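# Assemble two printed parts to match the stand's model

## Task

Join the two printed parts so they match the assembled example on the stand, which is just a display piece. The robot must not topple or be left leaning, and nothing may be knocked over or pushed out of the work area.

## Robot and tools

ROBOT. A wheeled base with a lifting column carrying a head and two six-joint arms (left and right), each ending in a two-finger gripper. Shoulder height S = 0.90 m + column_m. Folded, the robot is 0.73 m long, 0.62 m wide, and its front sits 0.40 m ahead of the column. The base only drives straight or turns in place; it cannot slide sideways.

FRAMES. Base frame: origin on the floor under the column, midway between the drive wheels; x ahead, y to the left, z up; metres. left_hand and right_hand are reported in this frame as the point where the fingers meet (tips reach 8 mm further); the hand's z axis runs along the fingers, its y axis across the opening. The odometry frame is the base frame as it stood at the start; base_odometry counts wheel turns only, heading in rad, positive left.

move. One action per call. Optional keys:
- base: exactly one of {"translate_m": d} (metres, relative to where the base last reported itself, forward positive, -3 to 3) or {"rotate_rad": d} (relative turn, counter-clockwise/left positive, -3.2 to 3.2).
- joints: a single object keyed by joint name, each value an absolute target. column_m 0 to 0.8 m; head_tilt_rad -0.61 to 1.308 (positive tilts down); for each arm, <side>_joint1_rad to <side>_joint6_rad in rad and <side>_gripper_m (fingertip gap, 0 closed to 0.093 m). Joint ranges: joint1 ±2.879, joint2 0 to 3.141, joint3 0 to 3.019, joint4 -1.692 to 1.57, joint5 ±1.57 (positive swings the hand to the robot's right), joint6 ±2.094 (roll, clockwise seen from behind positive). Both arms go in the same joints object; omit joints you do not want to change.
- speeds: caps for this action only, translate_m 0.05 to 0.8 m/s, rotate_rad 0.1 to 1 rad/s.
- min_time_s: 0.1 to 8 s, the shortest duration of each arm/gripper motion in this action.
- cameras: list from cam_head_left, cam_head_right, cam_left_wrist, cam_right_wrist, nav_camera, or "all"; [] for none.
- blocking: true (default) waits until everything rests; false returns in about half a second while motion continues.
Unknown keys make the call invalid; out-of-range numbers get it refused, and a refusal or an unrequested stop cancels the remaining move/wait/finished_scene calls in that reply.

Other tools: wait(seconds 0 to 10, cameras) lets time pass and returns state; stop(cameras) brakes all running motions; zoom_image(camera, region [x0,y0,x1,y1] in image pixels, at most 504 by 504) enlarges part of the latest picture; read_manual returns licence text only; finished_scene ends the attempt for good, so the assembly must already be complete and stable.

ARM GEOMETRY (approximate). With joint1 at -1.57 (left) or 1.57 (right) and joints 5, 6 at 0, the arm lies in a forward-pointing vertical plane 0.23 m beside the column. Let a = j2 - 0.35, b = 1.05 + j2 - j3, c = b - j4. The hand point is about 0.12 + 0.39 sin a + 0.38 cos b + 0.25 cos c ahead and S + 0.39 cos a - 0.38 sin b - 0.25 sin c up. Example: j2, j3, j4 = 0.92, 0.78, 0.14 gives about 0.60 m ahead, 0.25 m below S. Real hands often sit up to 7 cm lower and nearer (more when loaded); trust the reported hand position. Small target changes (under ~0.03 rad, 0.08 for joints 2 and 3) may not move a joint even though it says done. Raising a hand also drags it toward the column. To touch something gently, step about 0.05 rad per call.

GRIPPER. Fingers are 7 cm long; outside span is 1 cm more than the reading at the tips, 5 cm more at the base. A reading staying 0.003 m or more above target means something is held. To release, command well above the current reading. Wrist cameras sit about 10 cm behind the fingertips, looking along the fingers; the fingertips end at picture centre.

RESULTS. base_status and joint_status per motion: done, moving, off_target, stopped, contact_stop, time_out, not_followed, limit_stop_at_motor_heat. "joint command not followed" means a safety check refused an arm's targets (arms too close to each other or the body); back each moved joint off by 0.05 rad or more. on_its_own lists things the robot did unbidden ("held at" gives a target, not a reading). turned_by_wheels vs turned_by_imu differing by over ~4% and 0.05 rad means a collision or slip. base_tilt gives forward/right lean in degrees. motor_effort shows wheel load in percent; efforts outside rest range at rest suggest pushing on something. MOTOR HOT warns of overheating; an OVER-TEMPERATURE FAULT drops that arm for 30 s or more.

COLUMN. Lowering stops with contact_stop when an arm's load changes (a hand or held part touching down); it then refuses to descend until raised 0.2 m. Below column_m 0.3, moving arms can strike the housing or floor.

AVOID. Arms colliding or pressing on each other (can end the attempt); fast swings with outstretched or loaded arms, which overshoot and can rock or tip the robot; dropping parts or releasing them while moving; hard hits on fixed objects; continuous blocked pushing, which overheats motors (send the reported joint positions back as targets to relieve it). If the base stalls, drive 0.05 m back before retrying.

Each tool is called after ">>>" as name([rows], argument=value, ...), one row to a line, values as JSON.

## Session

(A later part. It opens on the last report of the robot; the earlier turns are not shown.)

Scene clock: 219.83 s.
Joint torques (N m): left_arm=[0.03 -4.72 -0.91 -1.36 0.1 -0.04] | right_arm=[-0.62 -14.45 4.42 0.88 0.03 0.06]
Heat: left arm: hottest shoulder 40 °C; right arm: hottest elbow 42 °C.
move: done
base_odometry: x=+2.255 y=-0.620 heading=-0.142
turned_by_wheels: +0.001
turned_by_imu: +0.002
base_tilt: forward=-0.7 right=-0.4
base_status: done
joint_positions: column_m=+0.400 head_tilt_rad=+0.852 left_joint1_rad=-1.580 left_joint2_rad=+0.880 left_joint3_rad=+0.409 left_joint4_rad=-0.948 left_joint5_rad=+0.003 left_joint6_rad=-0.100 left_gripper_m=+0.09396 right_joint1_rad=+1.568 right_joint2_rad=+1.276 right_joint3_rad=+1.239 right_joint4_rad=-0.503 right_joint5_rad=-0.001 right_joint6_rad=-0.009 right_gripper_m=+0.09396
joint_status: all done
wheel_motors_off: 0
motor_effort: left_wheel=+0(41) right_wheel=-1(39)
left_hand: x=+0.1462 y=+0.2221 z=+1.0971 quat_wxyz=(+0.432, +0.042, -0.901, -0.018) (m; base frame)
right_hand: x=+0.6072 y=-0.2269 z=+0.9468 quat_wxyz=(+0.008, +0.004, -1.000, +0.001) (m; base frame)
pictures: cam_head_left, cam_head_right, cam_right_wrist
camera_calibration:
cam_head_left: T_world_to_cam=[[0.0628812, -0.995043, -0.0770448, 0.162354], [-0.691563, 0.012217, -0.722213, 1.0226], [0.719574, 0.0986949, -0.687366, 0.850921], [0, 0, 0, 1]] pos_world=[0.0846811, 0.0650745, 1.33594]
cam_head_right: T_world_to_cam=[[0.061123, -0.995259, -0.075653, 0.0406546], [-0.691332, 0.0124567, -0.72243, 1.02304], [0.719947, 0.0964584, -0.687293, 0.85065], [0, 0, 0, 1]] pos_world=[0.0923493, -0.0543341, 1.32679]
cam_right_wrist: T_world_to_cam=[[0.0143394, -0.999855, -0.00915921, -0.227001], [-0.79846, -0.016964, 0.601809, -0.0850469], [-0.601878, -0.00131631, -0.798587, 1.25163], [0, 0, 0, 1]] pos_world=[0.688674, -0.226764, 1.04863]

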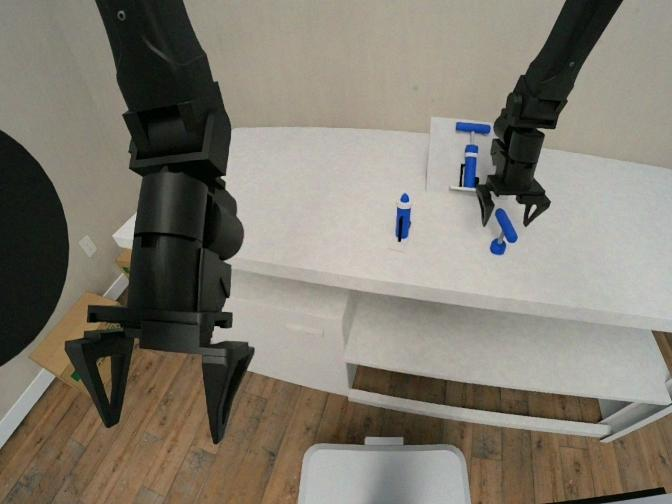

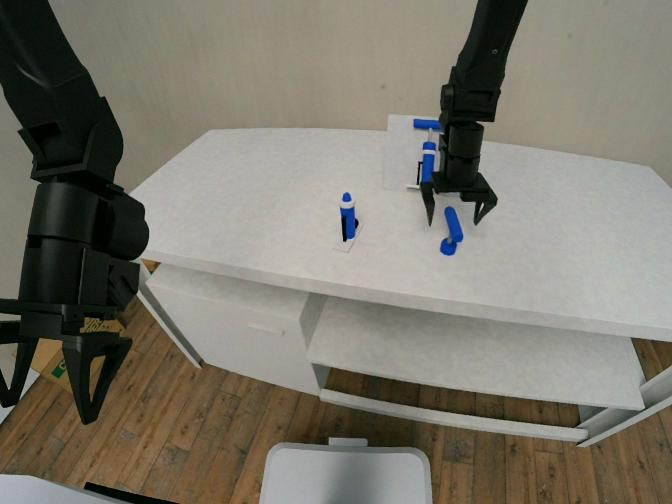

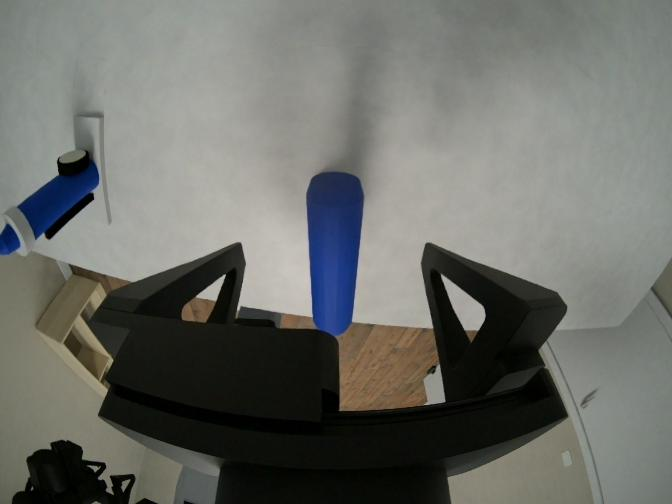

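>>> move(joints={"column_m": 0.389})

>>> move(joints={"right_gripper_m": 0.04}, min_time_s=2, cameras=["cam_right_wrist", "cam_head_right", "cam_head_left"])

>>> zoom_image(camera="cam_right_wrist", region=[200, 100, 500, 350])

>>> zoom_image(camera="cam_head_left", region=[420, 140, 570, 290])

Scene clock: 226.53 s.
Joint torques (N m): left_arm=[-0.03 -4.84 -0.94 -1.33 0.1 -0.04] | right_arm=[-0.91 -14.8 4.56 0.87 0.02 0.1]
Heat: left arm: hottest shoulder 40 °C; right arm: hottest elbow 42 °C.
move: done
base_odometry: x=+2.255 y=-0.620 heading=-0.142
turned_by_wheels: +0.000
turned_by_imu: +0.001
base_tilt: forward=-0.6 right=-0.4
base_status: not commanded
joint_positions: column_m=+0.389 head_tilt_rad=+0.852 left_joint1_rad=-1.580 left_joint2_rad=+0.880 left_joint3_rad=+0.409 left_joint4_rad=-0.948 left_joint5_rad=+0.003 left_joint6_rad=-0.100 left_gripper_m=+0.09396 right_joint1_rad=+1.568 right_joint2_rad=+1.276 right_joint3_rad=+1.239 right_joint4_rad=-0.503 right_joint5_rad=-0.001 right_joint6_rad=-0.009 right_gripper_m=+0.09396
joint_status: all done
wheel_motors_off: 0
motor_effort: left_wheel=+0(3) right_wheel=+2(3)
left_hand: x=+0.1462 y=+0.2221 z=+1.0862 quat_wxyz=(+0.432, +0.042, -0.901, -0.018) (m; base frame)
right_hand: x=+0.6072 y=-0.2269 z=+0.9359 quat_wxyz=(+0.008, +0.004, -1.000, +0.001) (m; base frame)
pictures: none

Scene clock: 228.83 s.
Joint torques (N m): left_arm=[0.03 -4.78 -0.92 -1.32 0.11 -0.02] | right_arm=[-0.85 -14.8 4.36 0.94 0 0.03]
Heat: left arm: hottest shoulder 40 °C; right arm: hottest elbow 42 °C.
move: done
base_odometry: x=+2.255 y=-0.620 heading=-0.142
turned_by_wheels: +0.000
turned_by_imu: +0.001
base_tilt: forward=-0.7 right=-0.4
base_status: not commanded
joint_positions: column_m=+0.389 head_tilt_rad=+0.852 left_joint1_rad=-1.580 left_joint2_rad=+0.880 left_joint3_rad=+0.409 left_joint4_rad=-0.948 left_joint5_rad=+0.003 left_joint6_rad=-0.100 left_gripper_m=+0.09396 right_joint1_rad=+1.568 right_joint2_rad=+1.276 right_joint3_rad=+1.239 right_joint4_rad=-0.503 right_joint5_rad=-0.001 right_joint6_rad=-0.009 right_gripper_m=+0.04007
joint_status: all done
wheel_motors_off: 0
motor_effort: left_wheel=+1(3) right_wheel=+0(3)
left_hand: x=+0.1462 y=+0.2221 z=+1.0862 quat_wxyz=(+0.432, +0.042, -0.901, -0.018) (m; base frame)
right_hand: x=+0.6072 y=-0.2269 z=+0.9359 quat_wxyz=(+0.008, +0.004, -1.000, +0.001) (m; base frame)
pictures: cam_head_left, cam_head_right, cam_right_wrist
camera_calibration:
cam_head_left: T_world_to_cam=[[0.0628812, -0.995043, -0.0770448, 0.161514], [-0.691563, 0.012217, -0.722213, 1.01473], [0.719574, 0.0986949, -0.687366, 0.843429], [0, 0, 0, 1]] pos_world=[0.0846811, 0.0650745, 1.32504]
cam_head_right: T_world_to_cam=[[0.061123, -0.995259, -0.075653, 0.03983], [-0.691332, 0.0124567, -0.72243, 1.01516], [0.719947, 0.0964584, -0.687293, 0.843158], [0, 0, 0, 1]] pos_world=[0.0923493, -0.0543341, 1.31589]
cam_right_wrist: T_world_to_cam=[[0.0143394, -0.999855, -0.00915921, -0.227101], [-0.79846, -0.016964, 0.601809, -0.0784871], [-0.601878, -0.00131631, -0.798587, 1.24292], [0, 0, 0, 1]] pos_world=[0.688674, -0.226764, 1.03773]

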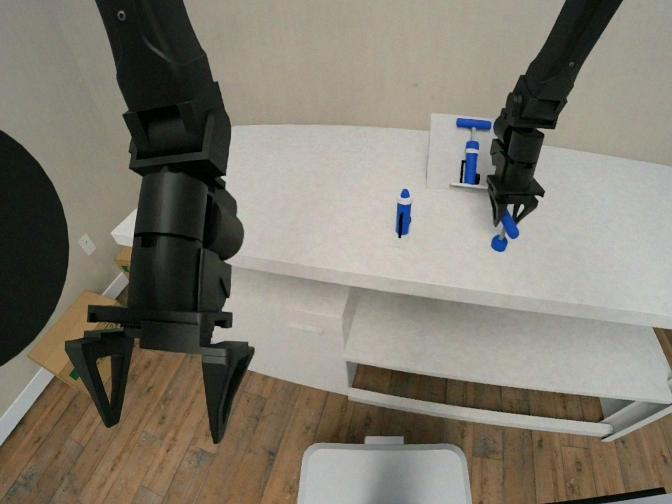

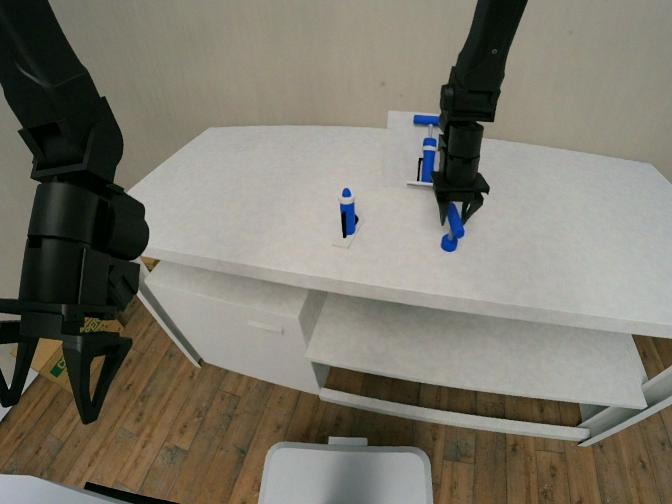

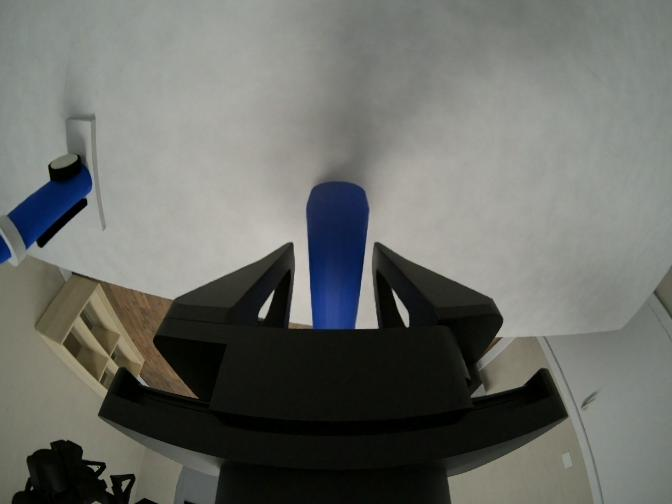

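Scaled by 1.680 from the camera's 672x504 image, which has a finer 960x720 frame.

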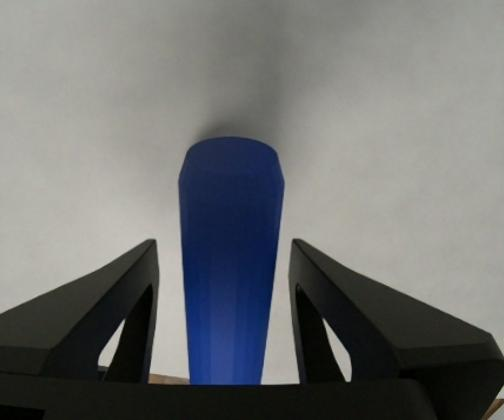

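Scaled by 3.360 from the camera's 672x504 image, which has a finer 960x720 frame.

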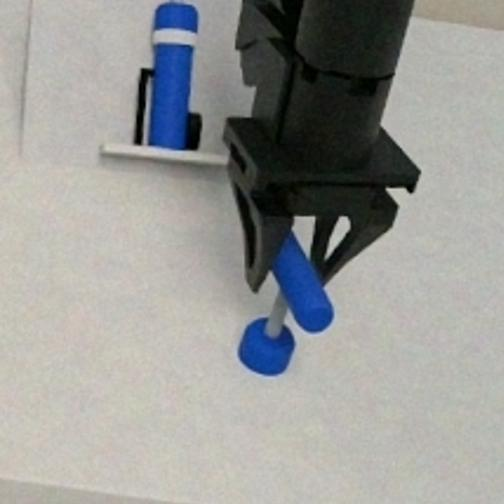

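>>> move(joints={"right_gripper_m": 0.012}, min_time_s=3, cameras=["cam_right_wrist", "cam_head_right", "cam_head_left"])

>>> zoom_image(camera="cam_head_left", region=[420, 140, 570, 290])

>>> zoom_image(camera="cam_head_right", region=[380, 140, 530, 290])

Scene clock: 239.63 s.
Joint torques (N m): left_arm=[-0.03 -4.84 -0.98 -1.28 0.11 -0.04] | right_arm=[-0.62 -14.62 4.42 0.94 0.03 0.07]
Heat: left arm: hottest shoulder 40 °C; right arm: hottest elbow 42 °C.
move: off_target
base_odometry: x=+2.255 y=-0.620 heading=-0.142
turned_by_wheels: +0.000
turned_by_imu: +0.002
base_tilt: forward=-0.7 right=-0.4
base_status: not commanded
joint_positions: column_m=+0.389 head_tilt_rad=+0.852 left_joint1_rad=-1.580 left_joint2_rad=+0.880 left_joint3_rad=+0.409 left_joint4_rad=-0.948 left_joint5_rad=+0.003 left_joint6_rad=-0.100 left_gripper_m=+0.09396 right_joint1_rad=+1.568 right_joint2_rad=+1.276 right_joint3_rad=+1.239 right_joint4_rad=-0.503 right_joint5_rad=-0.001 right_joint6_rad=-0.009 right_gripper_m=+0.02230
joint_status: right_gripper_m off_target (ended at +0.02232, target +0.01200)
wheel_motors_off: 0
motor_effort: left_wheel=+2(3) right_wheel=+1(3)
left_hand: x=+0.1462 y=+0.2221 z=+1.0862 quat_wxyz=(+0.432, +0.042, -0.901, -0.018) (m; base frame)
right_hand: x=+0.6072 y=-0.2269 z=+0.9359 quat_wxyz=(+0.008, +0.004, -1.000, +0.001) (m; base frame)
pictures: cam_head_left, cam_head_right, cam_right_wrist
camera_calibration:
cam_head_left: T_world_to_cam=[[0.0628812, -0.995043, -0.0770448, 0.161514], [-0.691563, 0.012217, -0.722213, 1.01473], [0.719574, 0.0986949, -0.687366, 0.843429], [0, 0, 0, 1]] pos_world=[0.0846811, 0.0650745, 1.32504]
cam_head_right: T_world_to_cam=[[0.061123, -0.995259, -0.075653, 0.03983], [-0.691332, 0.0124567, -0.72243, 1.01516], [0.719947, 0.0964584, -0.687293, 0.843158], [0, 0, 0, 1]] pos_world=[0.0923493, -0.0543341, 1.31589]
cam_right_wrist: T_world_to_cam=[[0.0143394, -0.999855, -0.00915921, -0.227101], [-0.79846, -0.016964, 0.601809, -0.0784871], [-0.601878, -0.00131631, -0.798587, 1.24292], [0, 0, 0, 1]] pos_world=[0.688674, -0.226764, 1.03773]

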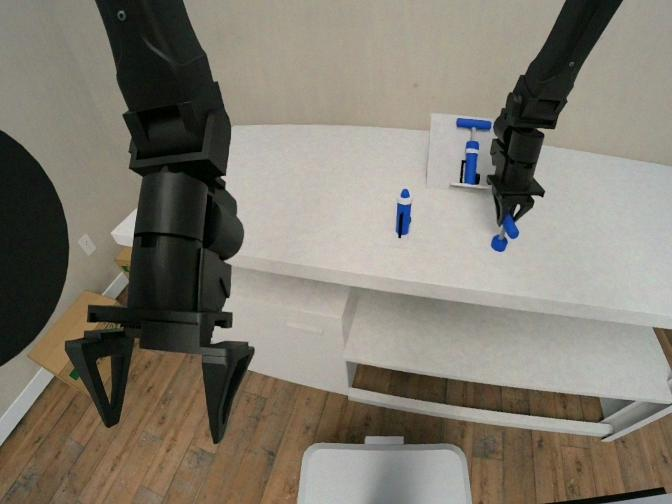

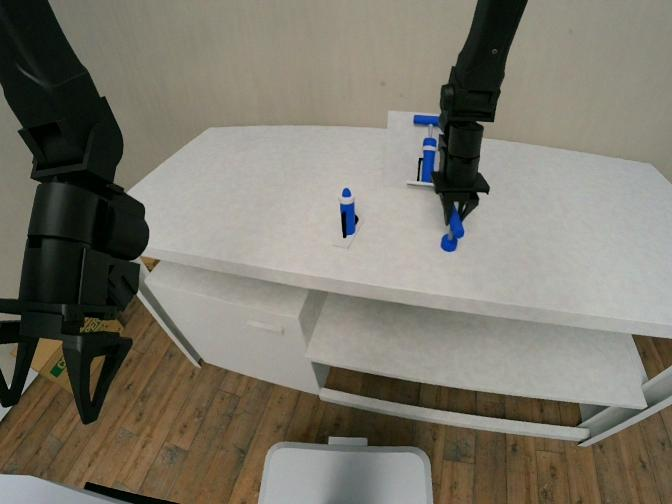

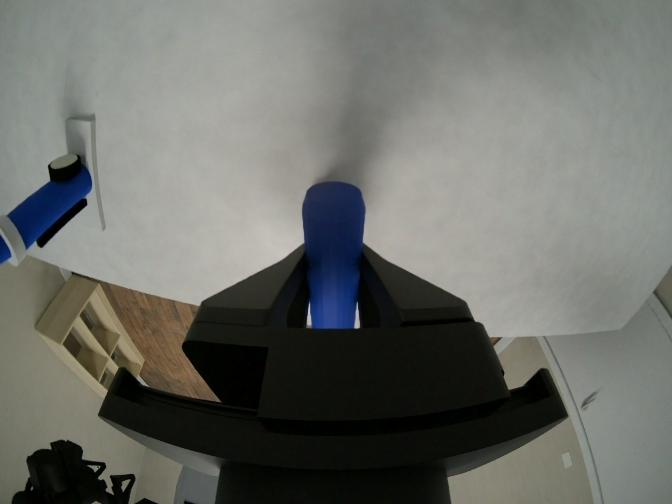

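Scaled by 3.360 from the camera's 672x504 image, which has a finer 960x720 frame.

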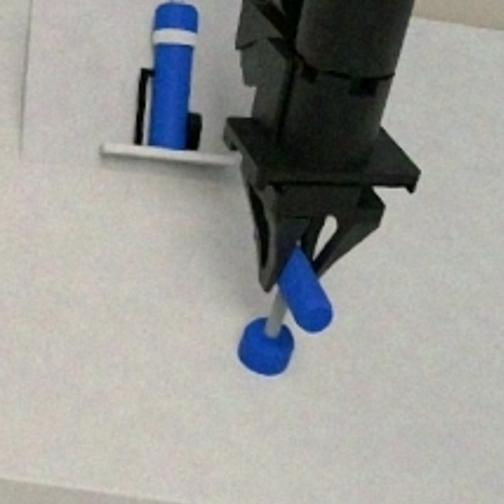

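Scaled by 3.360 from the camera's 672x504 image, which has a finer 960x720 frame.

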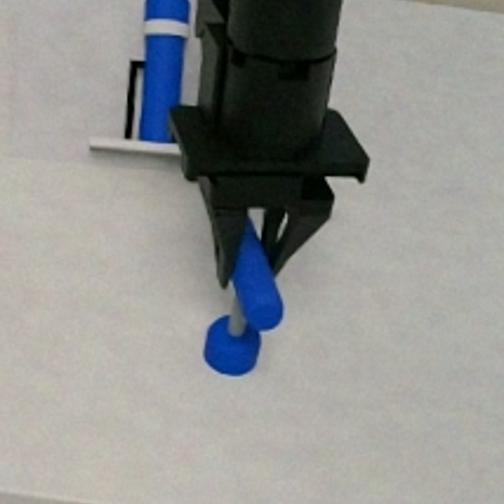

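>>> move(joints={"column_m": 0.6})

>>> move(base={"rotate_rad": 0.3}, speeds={"rotate_rad": 0.3}, joints={"right_joint6_rad": 0.59}, min_time_s=2, cameras=["cam_right_wrist", "cam_head_right", "cam_head_left"])

>>> zoom_image(camera="cam_head_left", region=[400, 140, 600, 340])

>>> zoom_image(camera="cam_head_right", region=[350, 140, 550, 340])

Scene clock: 249.30 s.
Joint torques (N m): left_arm=[-0.03 -4.78 -0.92 -1.33 0.1 -0.04] | right_arm=[-1.61 -14.51 4.19 0.51 0.07 0.05]
Heat: left arm: hottest shoulder 40 °C; right arm: hottest elbow 42 °C.
move: done
base_odometry: x=+2.255 y=-0.620 heading=-0.142
turned_by_wheels: +0.000
turned_by_imu: +0.002
base_tilt: forward=-0.7 right=-0.4
base_status: not commanded
joint_positions: column_m=+0.600 head_tilt_rad=+0.852 left_joint1_rad=-1.580 left_joint2_rad=+0.880 left_joint3_rad=+0.409 left_joint4_rad=-0.948 left_joint5_rad=+0.003 left_joint6_rad=-0.100 left_gripper_m=+0.09396 right_joint1_rad=+1.568 right_joint2_rad=+1.276 right_joint3_rad=+1.239 right_joint4_rad=-0.503 right_joint5_rad=-0.001 right_joint6_rad=-0.009 right_gripper_m=+0.02229
joint_status: all done
wheel_motors_off: 0
motor_effort: left_wheel=+2(3) right_wheel=+2(3)
left_hand: x=+0.1462 y=+0.2221 z=+1.2971 quat_wxyz=(+0.432, +0.042, -0.901, -0.018) (m; base frame)
right_hand: x=+0.6072 y=-0.2269 z=+1.1468 quat_wxyz=(+0.008, +0.004, -1.000, +0.001) (m; base frame)
pictures: none

Scene clock: 251.57 s.
Joint torques (N m): left_arm=[-0.15 -4.6 -0.94 -1.35 0.1 -0.05] | right_arm=[-1.32 -14.56 4.45 0.83 0 0.03]
Heat: left arm: hottest shoulder 40 °C; right arm: hottest elbow 42 °C.
move: done
base_odometry: x=+2.255 y=-0.620 heading=+0.157
turned_by_wheels: +0.299
turned_by_imu: +0.301
base_tilt: forward=-0.6 right=-0.3
base_status: done
joint_positions: column_m=+0.600 head_tilt_rad=+0.852 left_joint1_rad=-1.580 left_joint2_rad=+0.880 left_joint3_rad=+0.409 left_joint4_rad=-0.948 left_joint5_rad=+0.002 left_joint6_rad=-0.100 left_gripper_m=+0.09396 right_joint1_rad=+1.566 right_joint2_rad=+1.276 right_joint3_rad=+1.239 right_joint4_rad=-0.503 right_joint5_rad=+0.000 right_joint6_rad=+0.581 right_gripper_m=+0.02229
joint_status: all done
wheel_motors_off: 0
motor_effort: left_wheel=-3(41) right_wheel=+0(33)
left_hand: x=+0.1462 y=+0.2222 z=+1.2971 quat_wxyz=(+0.432, +0.042, -0.901, -0.018) (m; base frame)
right_hand: x=+0.6072 y=-0.2282 z=+1.1468 quat_wxyz=(+0.007, -0.287, -0.958, +0.004) (m; base frame)
pictures: cam_head_left, cam_head_right, cam_right_wrist
camera_calibration:
cam_head_left: T_world_to_cam=[[0.0628812, -0.995043, -0.0770448, 0.177755], [-0.691563, 0.012217, -0.722213, 1.16697], [0.719574, 0.0986949, -0.687366, 0.988325], [0, 0, 0, 1]] pos_world=[0.0846811, 0.0650745, 1.53584]
cam_head_right: T_world_to_cam=[[0.061123, -0.995259, -0.075653, 0.0557852], [-0.691332, 0.0124567, -0.72243, 1.16752], [0.719947, 0.0964584, -0.687293, 0.988108], [0, 0, 0, 1]] pos_world=[0.0923493, -0.0543341, 1.52679]
cam_right_wrist: T_world_to_cam=[[-0.544626, -0.838677, 0.00171828, 0.137188], [-0.67156, 0.437327, 0.598124, -0.174598], [-0.502384, 0.3246, -0.801402, 1.42845], [0, 0, 0, 1]] pos_world=[0.675096, -0.272263, 1.24896]

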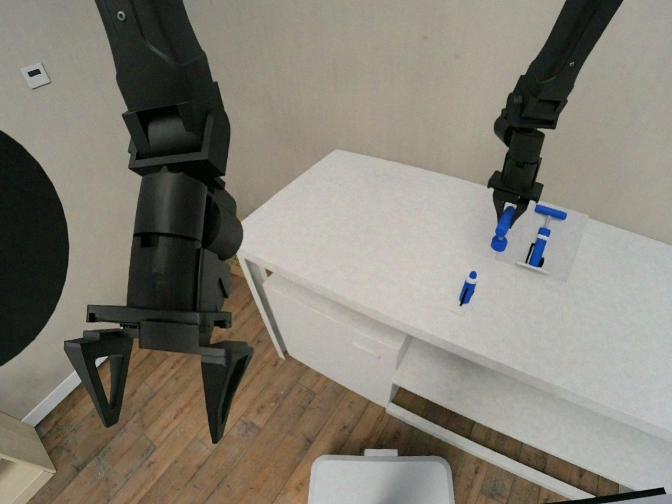

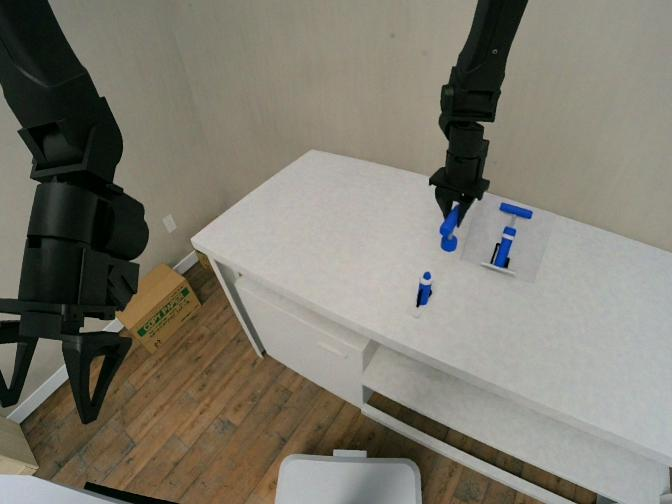

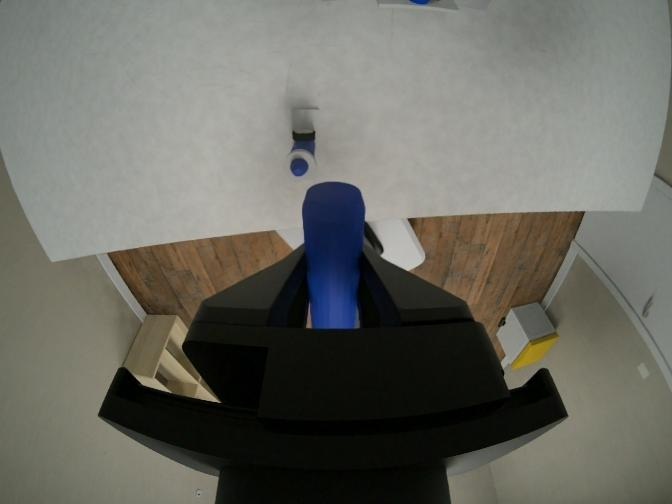

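Scaled by 2.520 from the camera's 672x504 image, which has a finer 960x720 frame.

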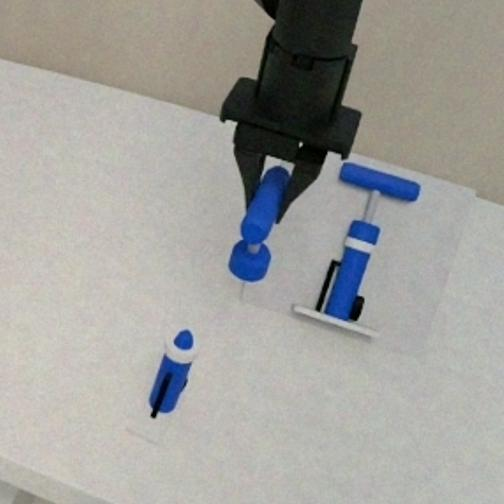

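Scaled by 2.520 from the camera's 672x504 image, which has a finer 960x720 frame.

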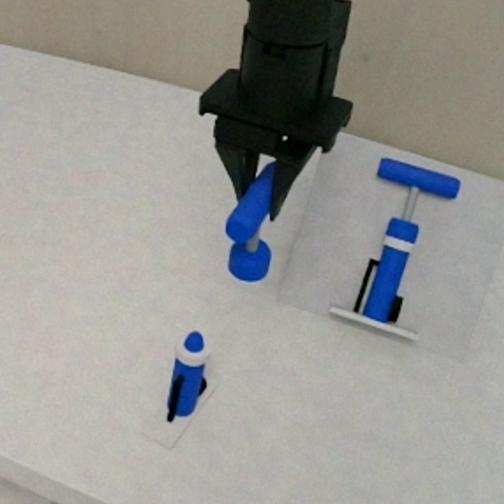

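>>> zoom_image(camera="cam_right_wrist", region=[240, 80, 400, 260])

Scaled by 2.800 from the camera's 672x504 image, which has a finer 960x720 frame.

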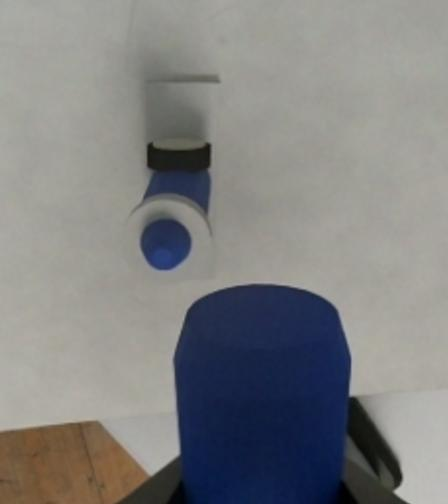

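>>> move(base={"rotate_rad": 0.051}, speeds={"rotate_rad": 0.2})

>>> move(base={"translate_m": 0.008}, speeds={"translate_m": 0.05}, joints={"column_m": 0.54}, cameras=["cam_right_wrist", "cam_head_right", "cam_head_left"])

>>> zoom_image(camera="cam_head_left", region=[440, 180, 560, 300])

>>> zoom_image(camera="cam_head_right", region=[390, 180, 510, 300])

>>> zoom_image(camera="cam_right_wrist", region=[240, 80, 440, 280])

Scene clock: 313.30 s.
Joint torques (N m): left_arm=[-0.09 -4.72 -0.95 -1.31 0.1 -0.03] | right_arm=[-0.67 -14.74 4.31 0.87 0.04 0.07]
Heat: left arm: hottest shoulder 40 °C; right arm: hottest elbow 42 °C.
move: done
base_odometry: x=+2.255 y=-0.620 heading=+0.208
turned_by_wheels: +0.050
turned_by_imu: +0.052
base_tilt: forward=-0.7 right=-0.4
base_status: done
joint_positions: column_m=+0.600 head_tilt_rad=+0.852 left_joint1_rad=-1.580 left_joint2_rad=+0.880 left_joint3_rad=+0.409 left_joint4_rad=-0.948 left_joint5_rad=+0.003 left_joint6_rad=-0.100 left_gripper_m=+0.09396 right_joint1_rad=+1.568 right_joint2_rad=+1.276 right_joint3_rad=+1.239 right_joint4_rad=-0.503 right_joint5_rad=+0.000 right_joint6_rad=+0.582 right_gripper_m=+0.02229
joint_status: not commanded
wheel_motors_off: 0
motor_effort: left_wheel=-2(28) right_wheel=+3(24)
left_hand: x=+0.1462 y=+0.2221 z=+1.2971 quat_wxyz=(+0.432, +0.042, -0.901, -0.018) (m; base frame)
right_hand: x=+0.6072 y=-0.2269 z=+1.1468 quat_wxyz=(+0.007, -0.287, -0.958, +0.003) (m; base frame)
pictures: none

Scene clock: 314.67 s.
Joint torques (N m): left_arm=[-0.03 -4.72 -1.01 -1.31 0.1 -0.04] | right_arm=[-0.67 -14.51 4.3 0.87 -0.02 0.04]
Heat: left arm: hottest shoulder 40 °C; right arm: hottest elbow 42 °C.
move: done
base_odometry: x=+2.263 y=-0.618 heading=+0.208
turned_by_wheels: +0.000
turned_by_imu: +0.000
base_tilt: forward=-0.7 right=-0.4
base_status: done
joint_positions: column_m=+0.540 head_tilt_rad=+0.852 left_joint1_rad=-1.580 left_joint2_rad=+0.880 left_joint3_rad=+0.410 left_joint4_rad=-0.948 left_joint5_rad=+0.003 left_joint6_rad=-0.100 left_gripper_m=+0.09396 right_joint1_rad=+1.568 right_joint2_rad=+1.276 right_joint3_rad=+1.240 right_joint4_rad=-0.503 right_joint5_rad=+0.000 right_joint6_rad=+0.582 right_gripper_m=+0.02229
joint_status: all done
wheel_motors_off: 0
motor_effort: left_wheel=+1(32) right_wheel=+6(50)
left_hand: x=+0.1468 y=+0.2221 z=+1.2370 quat_wxyz=(+0.432, +0.042, -0.901, -0.018) (m; base frame)
right_hand: x=+0.6074 y=-0.2269 z=+1.0870 quat_wxyz=(+0.007, -0.287, -0.958, +0.003) (m; base frame)
pictures: cam_head_left, cam_head_right, cam_right_wrist
camera_calibration:
cam_head_left: T_world_to_cam=[[0.0628812, -0.995043, -0.0770448, 0.173148], [-0.691563, 0.012217, -0.722213, 1.12378], [0.719574, 0.0986949, -0.687366, 0.947221], [0, 0, 0, 1]] pos_world=[0.0846811, 0.0650745, 1.47604]
cam_head_right: T_world_to_cam=[[0.061123, -0.995259, -0.075653, 0.0512536], [-0.691332, 0.0124567, -0.72243, 1.12425], [0.719947, 0.0964584, -0.687293, 0.94694], [0, 0, 0, 1]] pos_world=[0.0923493, -0.0543341, 1.46689]
cam_right_wrist: T_world_to_cam=[[-0.544261, -0.838916, -0.000188435, 0.140273], [-0.672009, 0.435844, 0.598702, -0.139898], [-0.502178, 0.325977, -0.800972, 1.37992], [0, 0, 0, 1]] pos_world=[0.675296, -0.27117, 1.18906]

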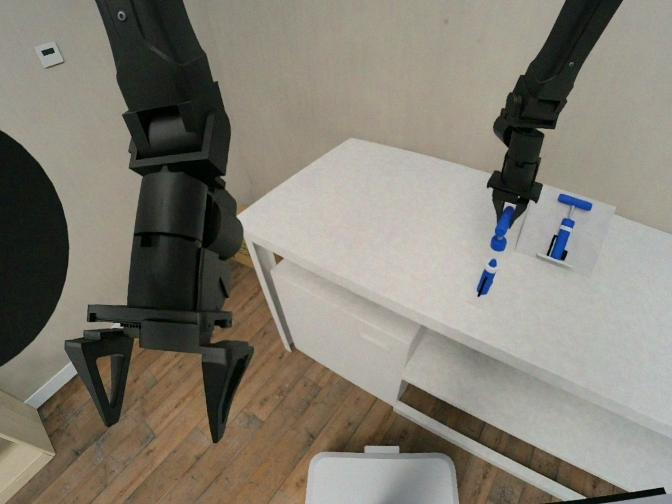

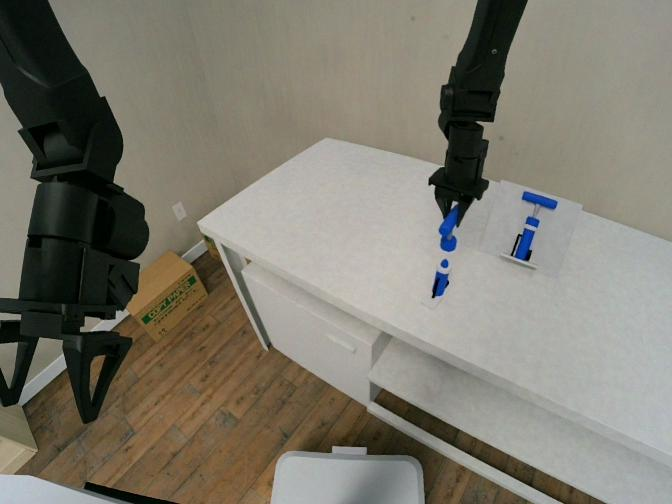

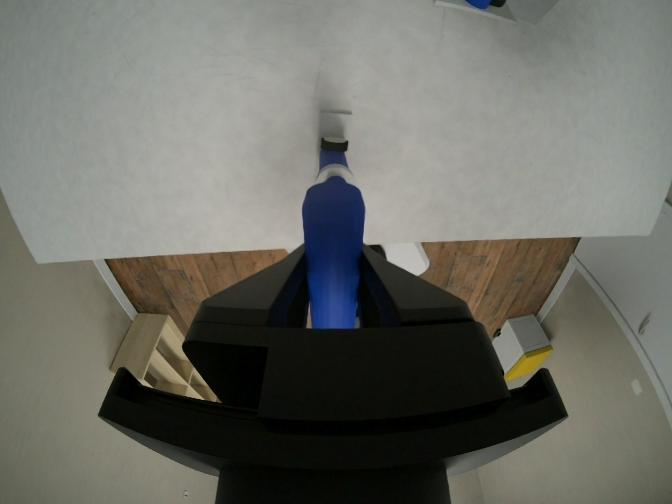

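Scaled by 4.200 from the camera's 672x504 image, which has a finer 960x720 frame.

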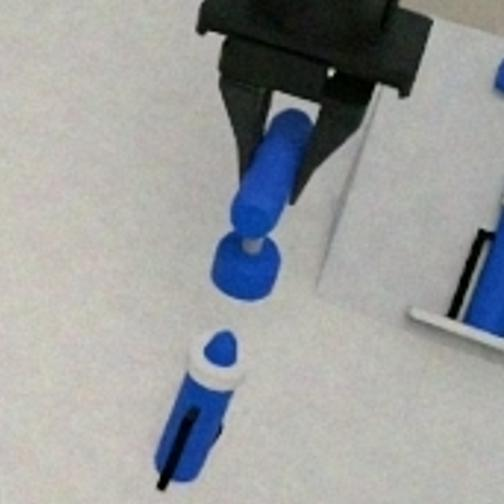

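Scaled by 4.200 from the camera's 672x504 image, which has a finer 960x720 frame.

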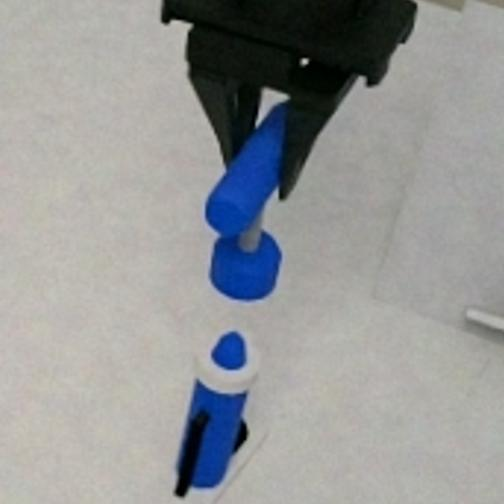

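Scaled by 2.520 from the camera's 672x504 image, which has a finer 960x720 frame.

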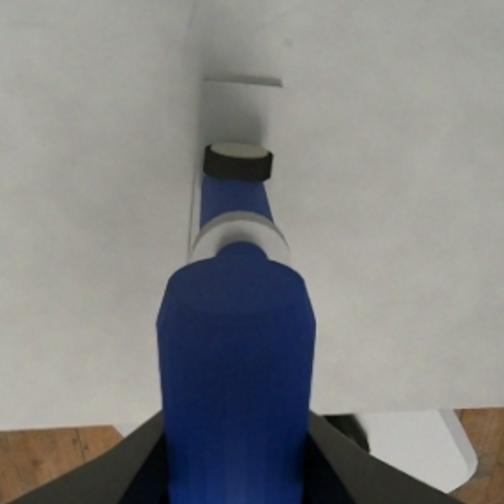

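>>> move(joints={"column_m": 0.512}, cameras=["cam_right_wrist", "cam_head_right", "cam_head_left"])

>>> zoom_image(camera="cam_head_left", region=[450, 190, 540, 280])

>>> zoom_image(camera="cam_head_right", region=[400, 190, 490, 280])

>>> zoom_image(camera="cam_right_wrist", region=[240, 80, 440, 280])

Scene clock: 341.07 s.
Joint torques (N m): left_arm=[0.15 -4.78 -1.02 -1.32 0.09 -0.03] | right_arm=[0.32 -14.39 4.38 0.88 -0.01 0.07]
Heat: left arm: hottest shoulder 40 °C; right arm: hottest elbow 42 °C.
move: done
base_odometry: x=+2.263 y=-0.618 heading=+0.208
turned_by_wheels: +0.000
turned_by_imu: +0.001
base_tilt: forward=-0.7 right=-0.4
base_status: not commanded
joint_positions: column_m=+0.512 head_tilt_rad=+0.852 left_joint1_rad=-1.580 left_joint2_rad=+0.880 left_joint3_rad=+0.410 left_joint4_rad=-0.948 left_joint5_rad=+0.003 left_joint6_rad=-0.100 left_gripper_m=+0.09396 right_joint1_rad=+1.568 right_joint2_rad=+1.276 right_joint3_rad=+1.240 right_joint4_rad=-0.503 right_joint5_rad=+0.000 right_joint6_rad=+0.582 right_gripper_m=+0.02229
joint_status: all done
wheel_motors_off: 0
motor_effort: left_wheel=+2(3) right_wheel=+6(8)
left_hand: x=+0.1468 y=+0.2221 z=+1.2090 quat_wxyz=(+0.432, +0.042, -0.901, -0.018) (m; base frame)
right_hand: x=+0.6074 y=-0.2269 z=+1.0590 quat_wxyz=(+0.007, -0.287, -0.958, +0.003) (m; base frame)
pictures: cam_head_left, cam_head_right, cam_right_wrist
camera_calibration:
cam_head_left: T_world_to_cam=[[0.0628812, -0.995043, -0.0770448, 0.170991], [-0.691563, 0.012217, -0.722213, 1.10356], [0.719574, 0.0986949, -0.687366, 0.927975], [0, 0, 0, 1]] pos_world=[0.0846811, 0.0650745, 1.44804]
cam_head_right: T_world_to_cam=[[0.061123, -0.995259, -0.075653, 0.0491353], [-0.691332, 0.0124567, -0.72243, 1.10402], [0.719947, 0.0964584, -0.687293, 0.927695], [0, 0, 0, 1]] pos_world=[0.0923493, -0.0543341, 1.43889]
cam_right_wrist: T_world_to_cam=[[-0.544261, -0.838916, -0.000188435, 0.140268], [-0.672009, 0.435844, 0.598702, -0.123134], [-0.502178, 0.325977, -0.800972, 1.35749], [0, 0, 0, 1]] pos_world=[0.675296, -0.27117, 1.16106]

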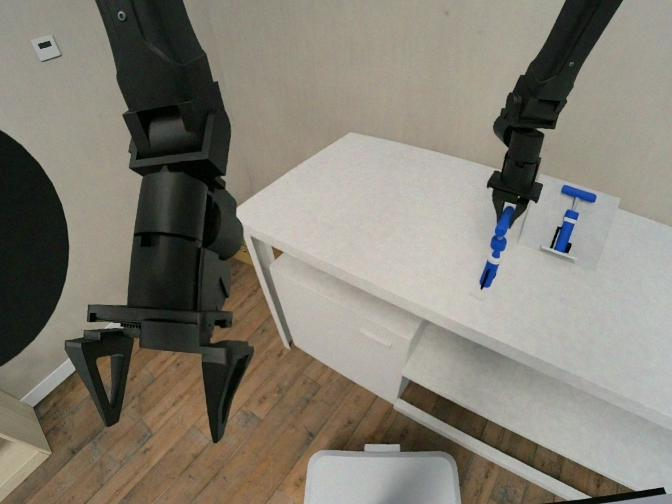

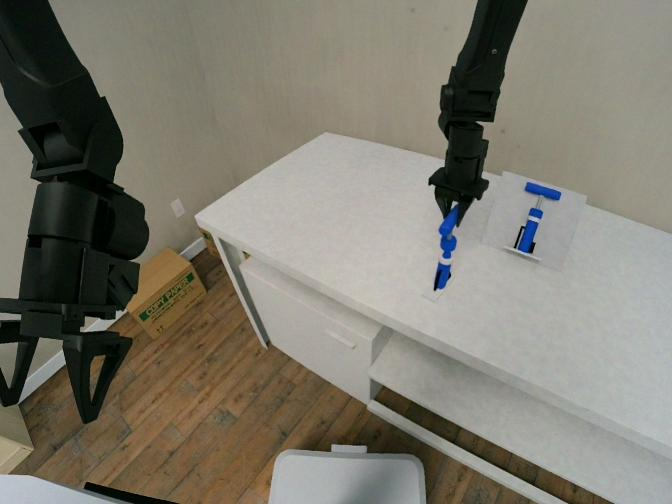

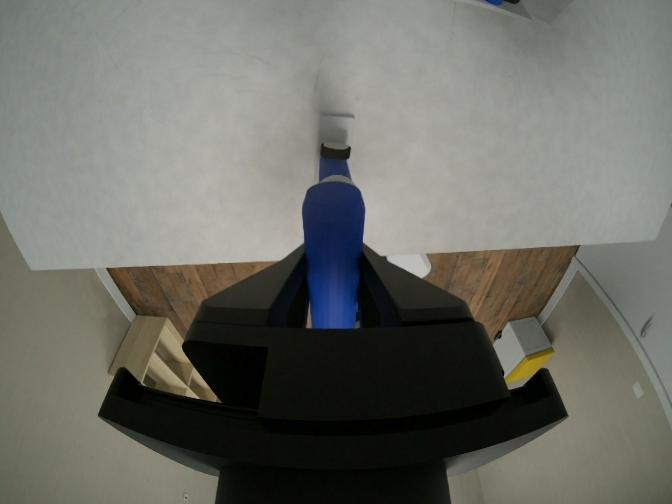

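Scaled by 5.600 from the camera's 672x504 image, which has a finer 960x720 frame.

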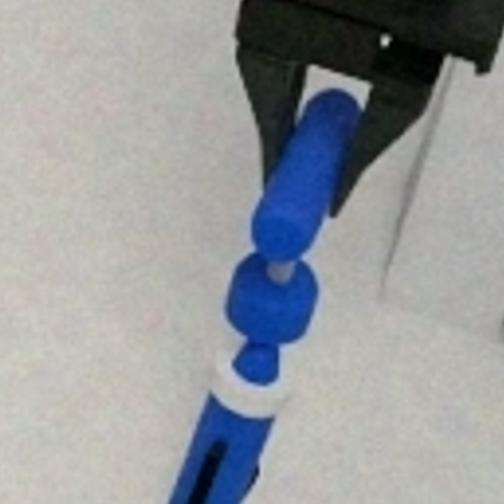

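Scaled by 5.600 from the camera's 672x504 image, which has a finer 960x720 frame.

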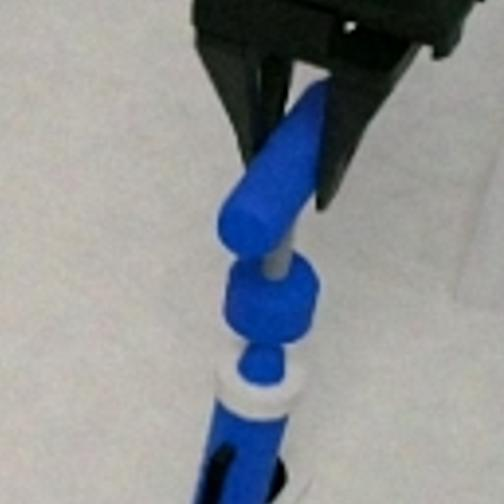

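Scaled by 2.520 from the camera's 672x504 image, which has a finer 960x720 frame.

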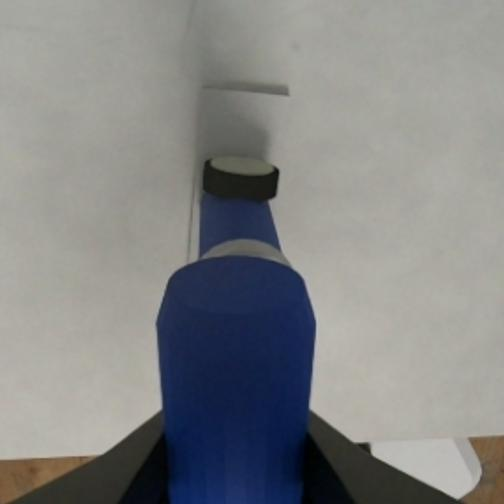

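>>> move(base={"rotate_rad": -0.0058}, speeds={"rotate_rad": 0.1}, cameras=["cam_right_wrist", "cam_head_right", "cam_head_left"])

>>> zoom_image(camera="cam_head_left", region=[450, 190, 540, 280])

>>> zoom_image(camera="cam_head_right", region=[400, 190, 490, 280])

>>> zoom_image(camera="cam_right_wrist", region=[240, 80, 440, 280])

Scene clock: 396.83 s.
Joint torques (N m): left_arm=[0.03 -4.78 -0.99 -1.31 0.09 -0.04] | right_arm=[-1.2 -14.74 4.33 0.69 0.06 0.09]
Heat: left arm: hottest shoulder 40 °C; right arm: hottest shoulder 42 °C.
move: done
base_odometry: x=+2.263 y=-0.618 heading=+0.202
turned_by_wheels: -0.006
turned_by_imu: -0.005
base_tilt: forward=-0.7 right=-0.4
base_status: done
joint_positions: column_m=+0.512 head_tilt_rad=+0.852 left_joint1_rad=-1.580 left_joint2_rad=+0.880 left_joint3_rad=+0.410 left_joint4_rad=-0.948 left_joint5_rad=+0.003 left_joint6_rad=-0.100 left_gripper_m=+0.09396 right_joint1_rad=+1.567 right_joint2_rad=+1.276 right_joint3_rad=+1.240 right_joint4_rad=-0.503 right_joint5_rad=+0.001 right_joint6_rad=+0.582 right_gripper_m=+0.02229
joint_status: not commanded
wheel_motors_off: 0
motor_effort: left_wheel=+2(21) right_wheel=+2(19)
left_hand: x=+0.1468 y=+0.2221 z=+1.2090 quat_wxyz=(+0.432, +0.042, -0.901, -0.018) (m; base frame)
right_hand: x=+0.6073 y=-0.2276 z=+1.0588 quat_wxyz=(+0.007, -0.288, -0.958, +0.004) (m; base frame)
pictures: cam_head_left, cam_head_right, cam_right_wrist
camera_calibration:
cam_head_left: T_world_to_cam=[[0.0628812, -0.995043, -0.0770448, 0.170991], [-0.691563, 0.012217, -0.722213, 1.10356], [0.719574, 0.0986949, -0.687366, 0.927975], [0, 0, 0, 1]] pos_world=[0.0846811, 0.0650745, 1.44804]
cam_head_right: T_world_to_cam=[[0.061123, -0.995259, -0.075653, 0.0491353], [-0.691332, 0.0124567, -0.72243, 1.10402], [0.719947, 0.0964584, -0.687293, 0.927695], [0, 0, 0, 1]] pos_world=[0.0923493, -0.0543341, 1.43889]
cam_right_wrist: T_world_to_cam=[[-0.544746, -0.8386, 0.00161469, 0.138034], [-0.671487, 0.437343, 0.598194, -0.122241], [-0.502352, 0.32478, -0.801349, 1.35778], [0, 0, 0, 1]] pos_world=[0.675196, -0.271764, 1.16096]

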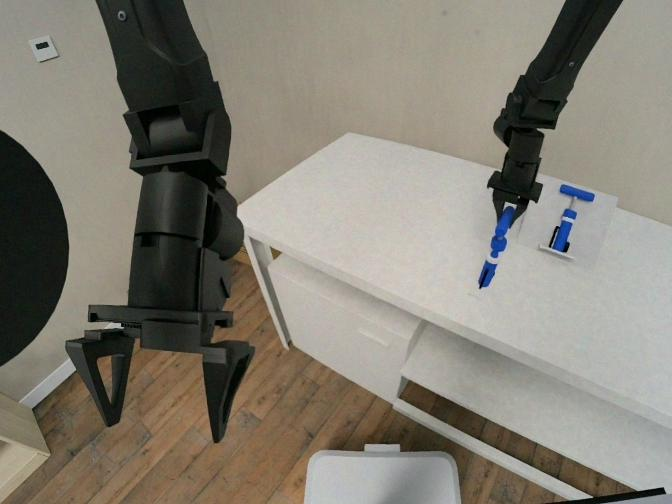

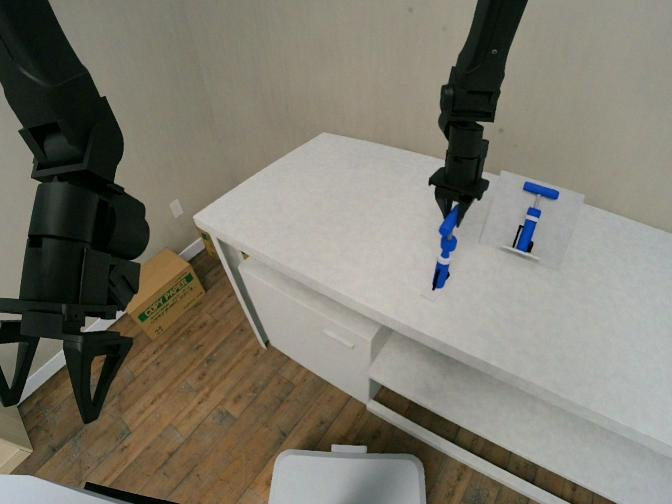

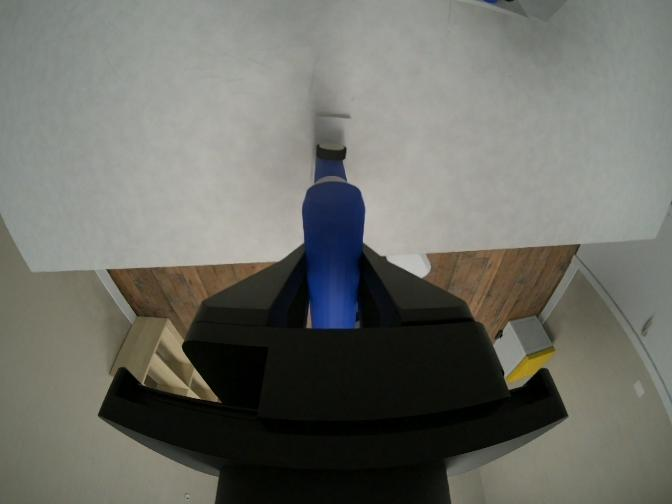

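Scaled by 5.600 from the camera's 672x504 image, which has a finer 960x720 frame.

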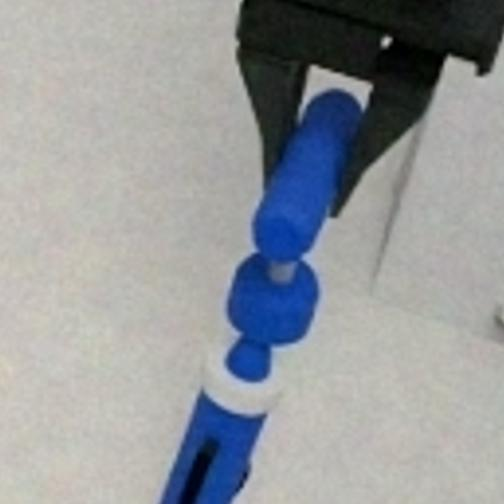

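Scaled by 5.600 from the camera's 672x504 image, which has a finer 960x720 frame.

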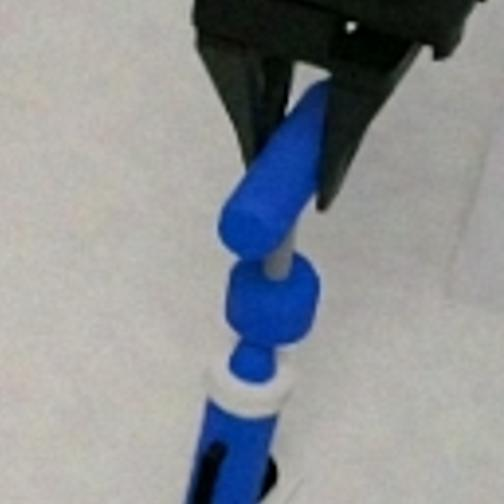

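Scaled by 2.520 from the camera's 672x504 image, which has a finer 960x720 frame.

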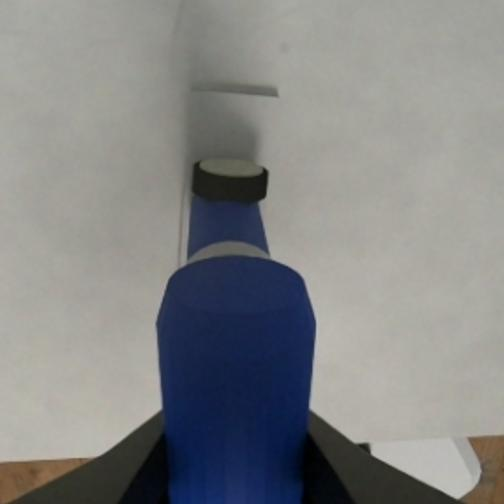

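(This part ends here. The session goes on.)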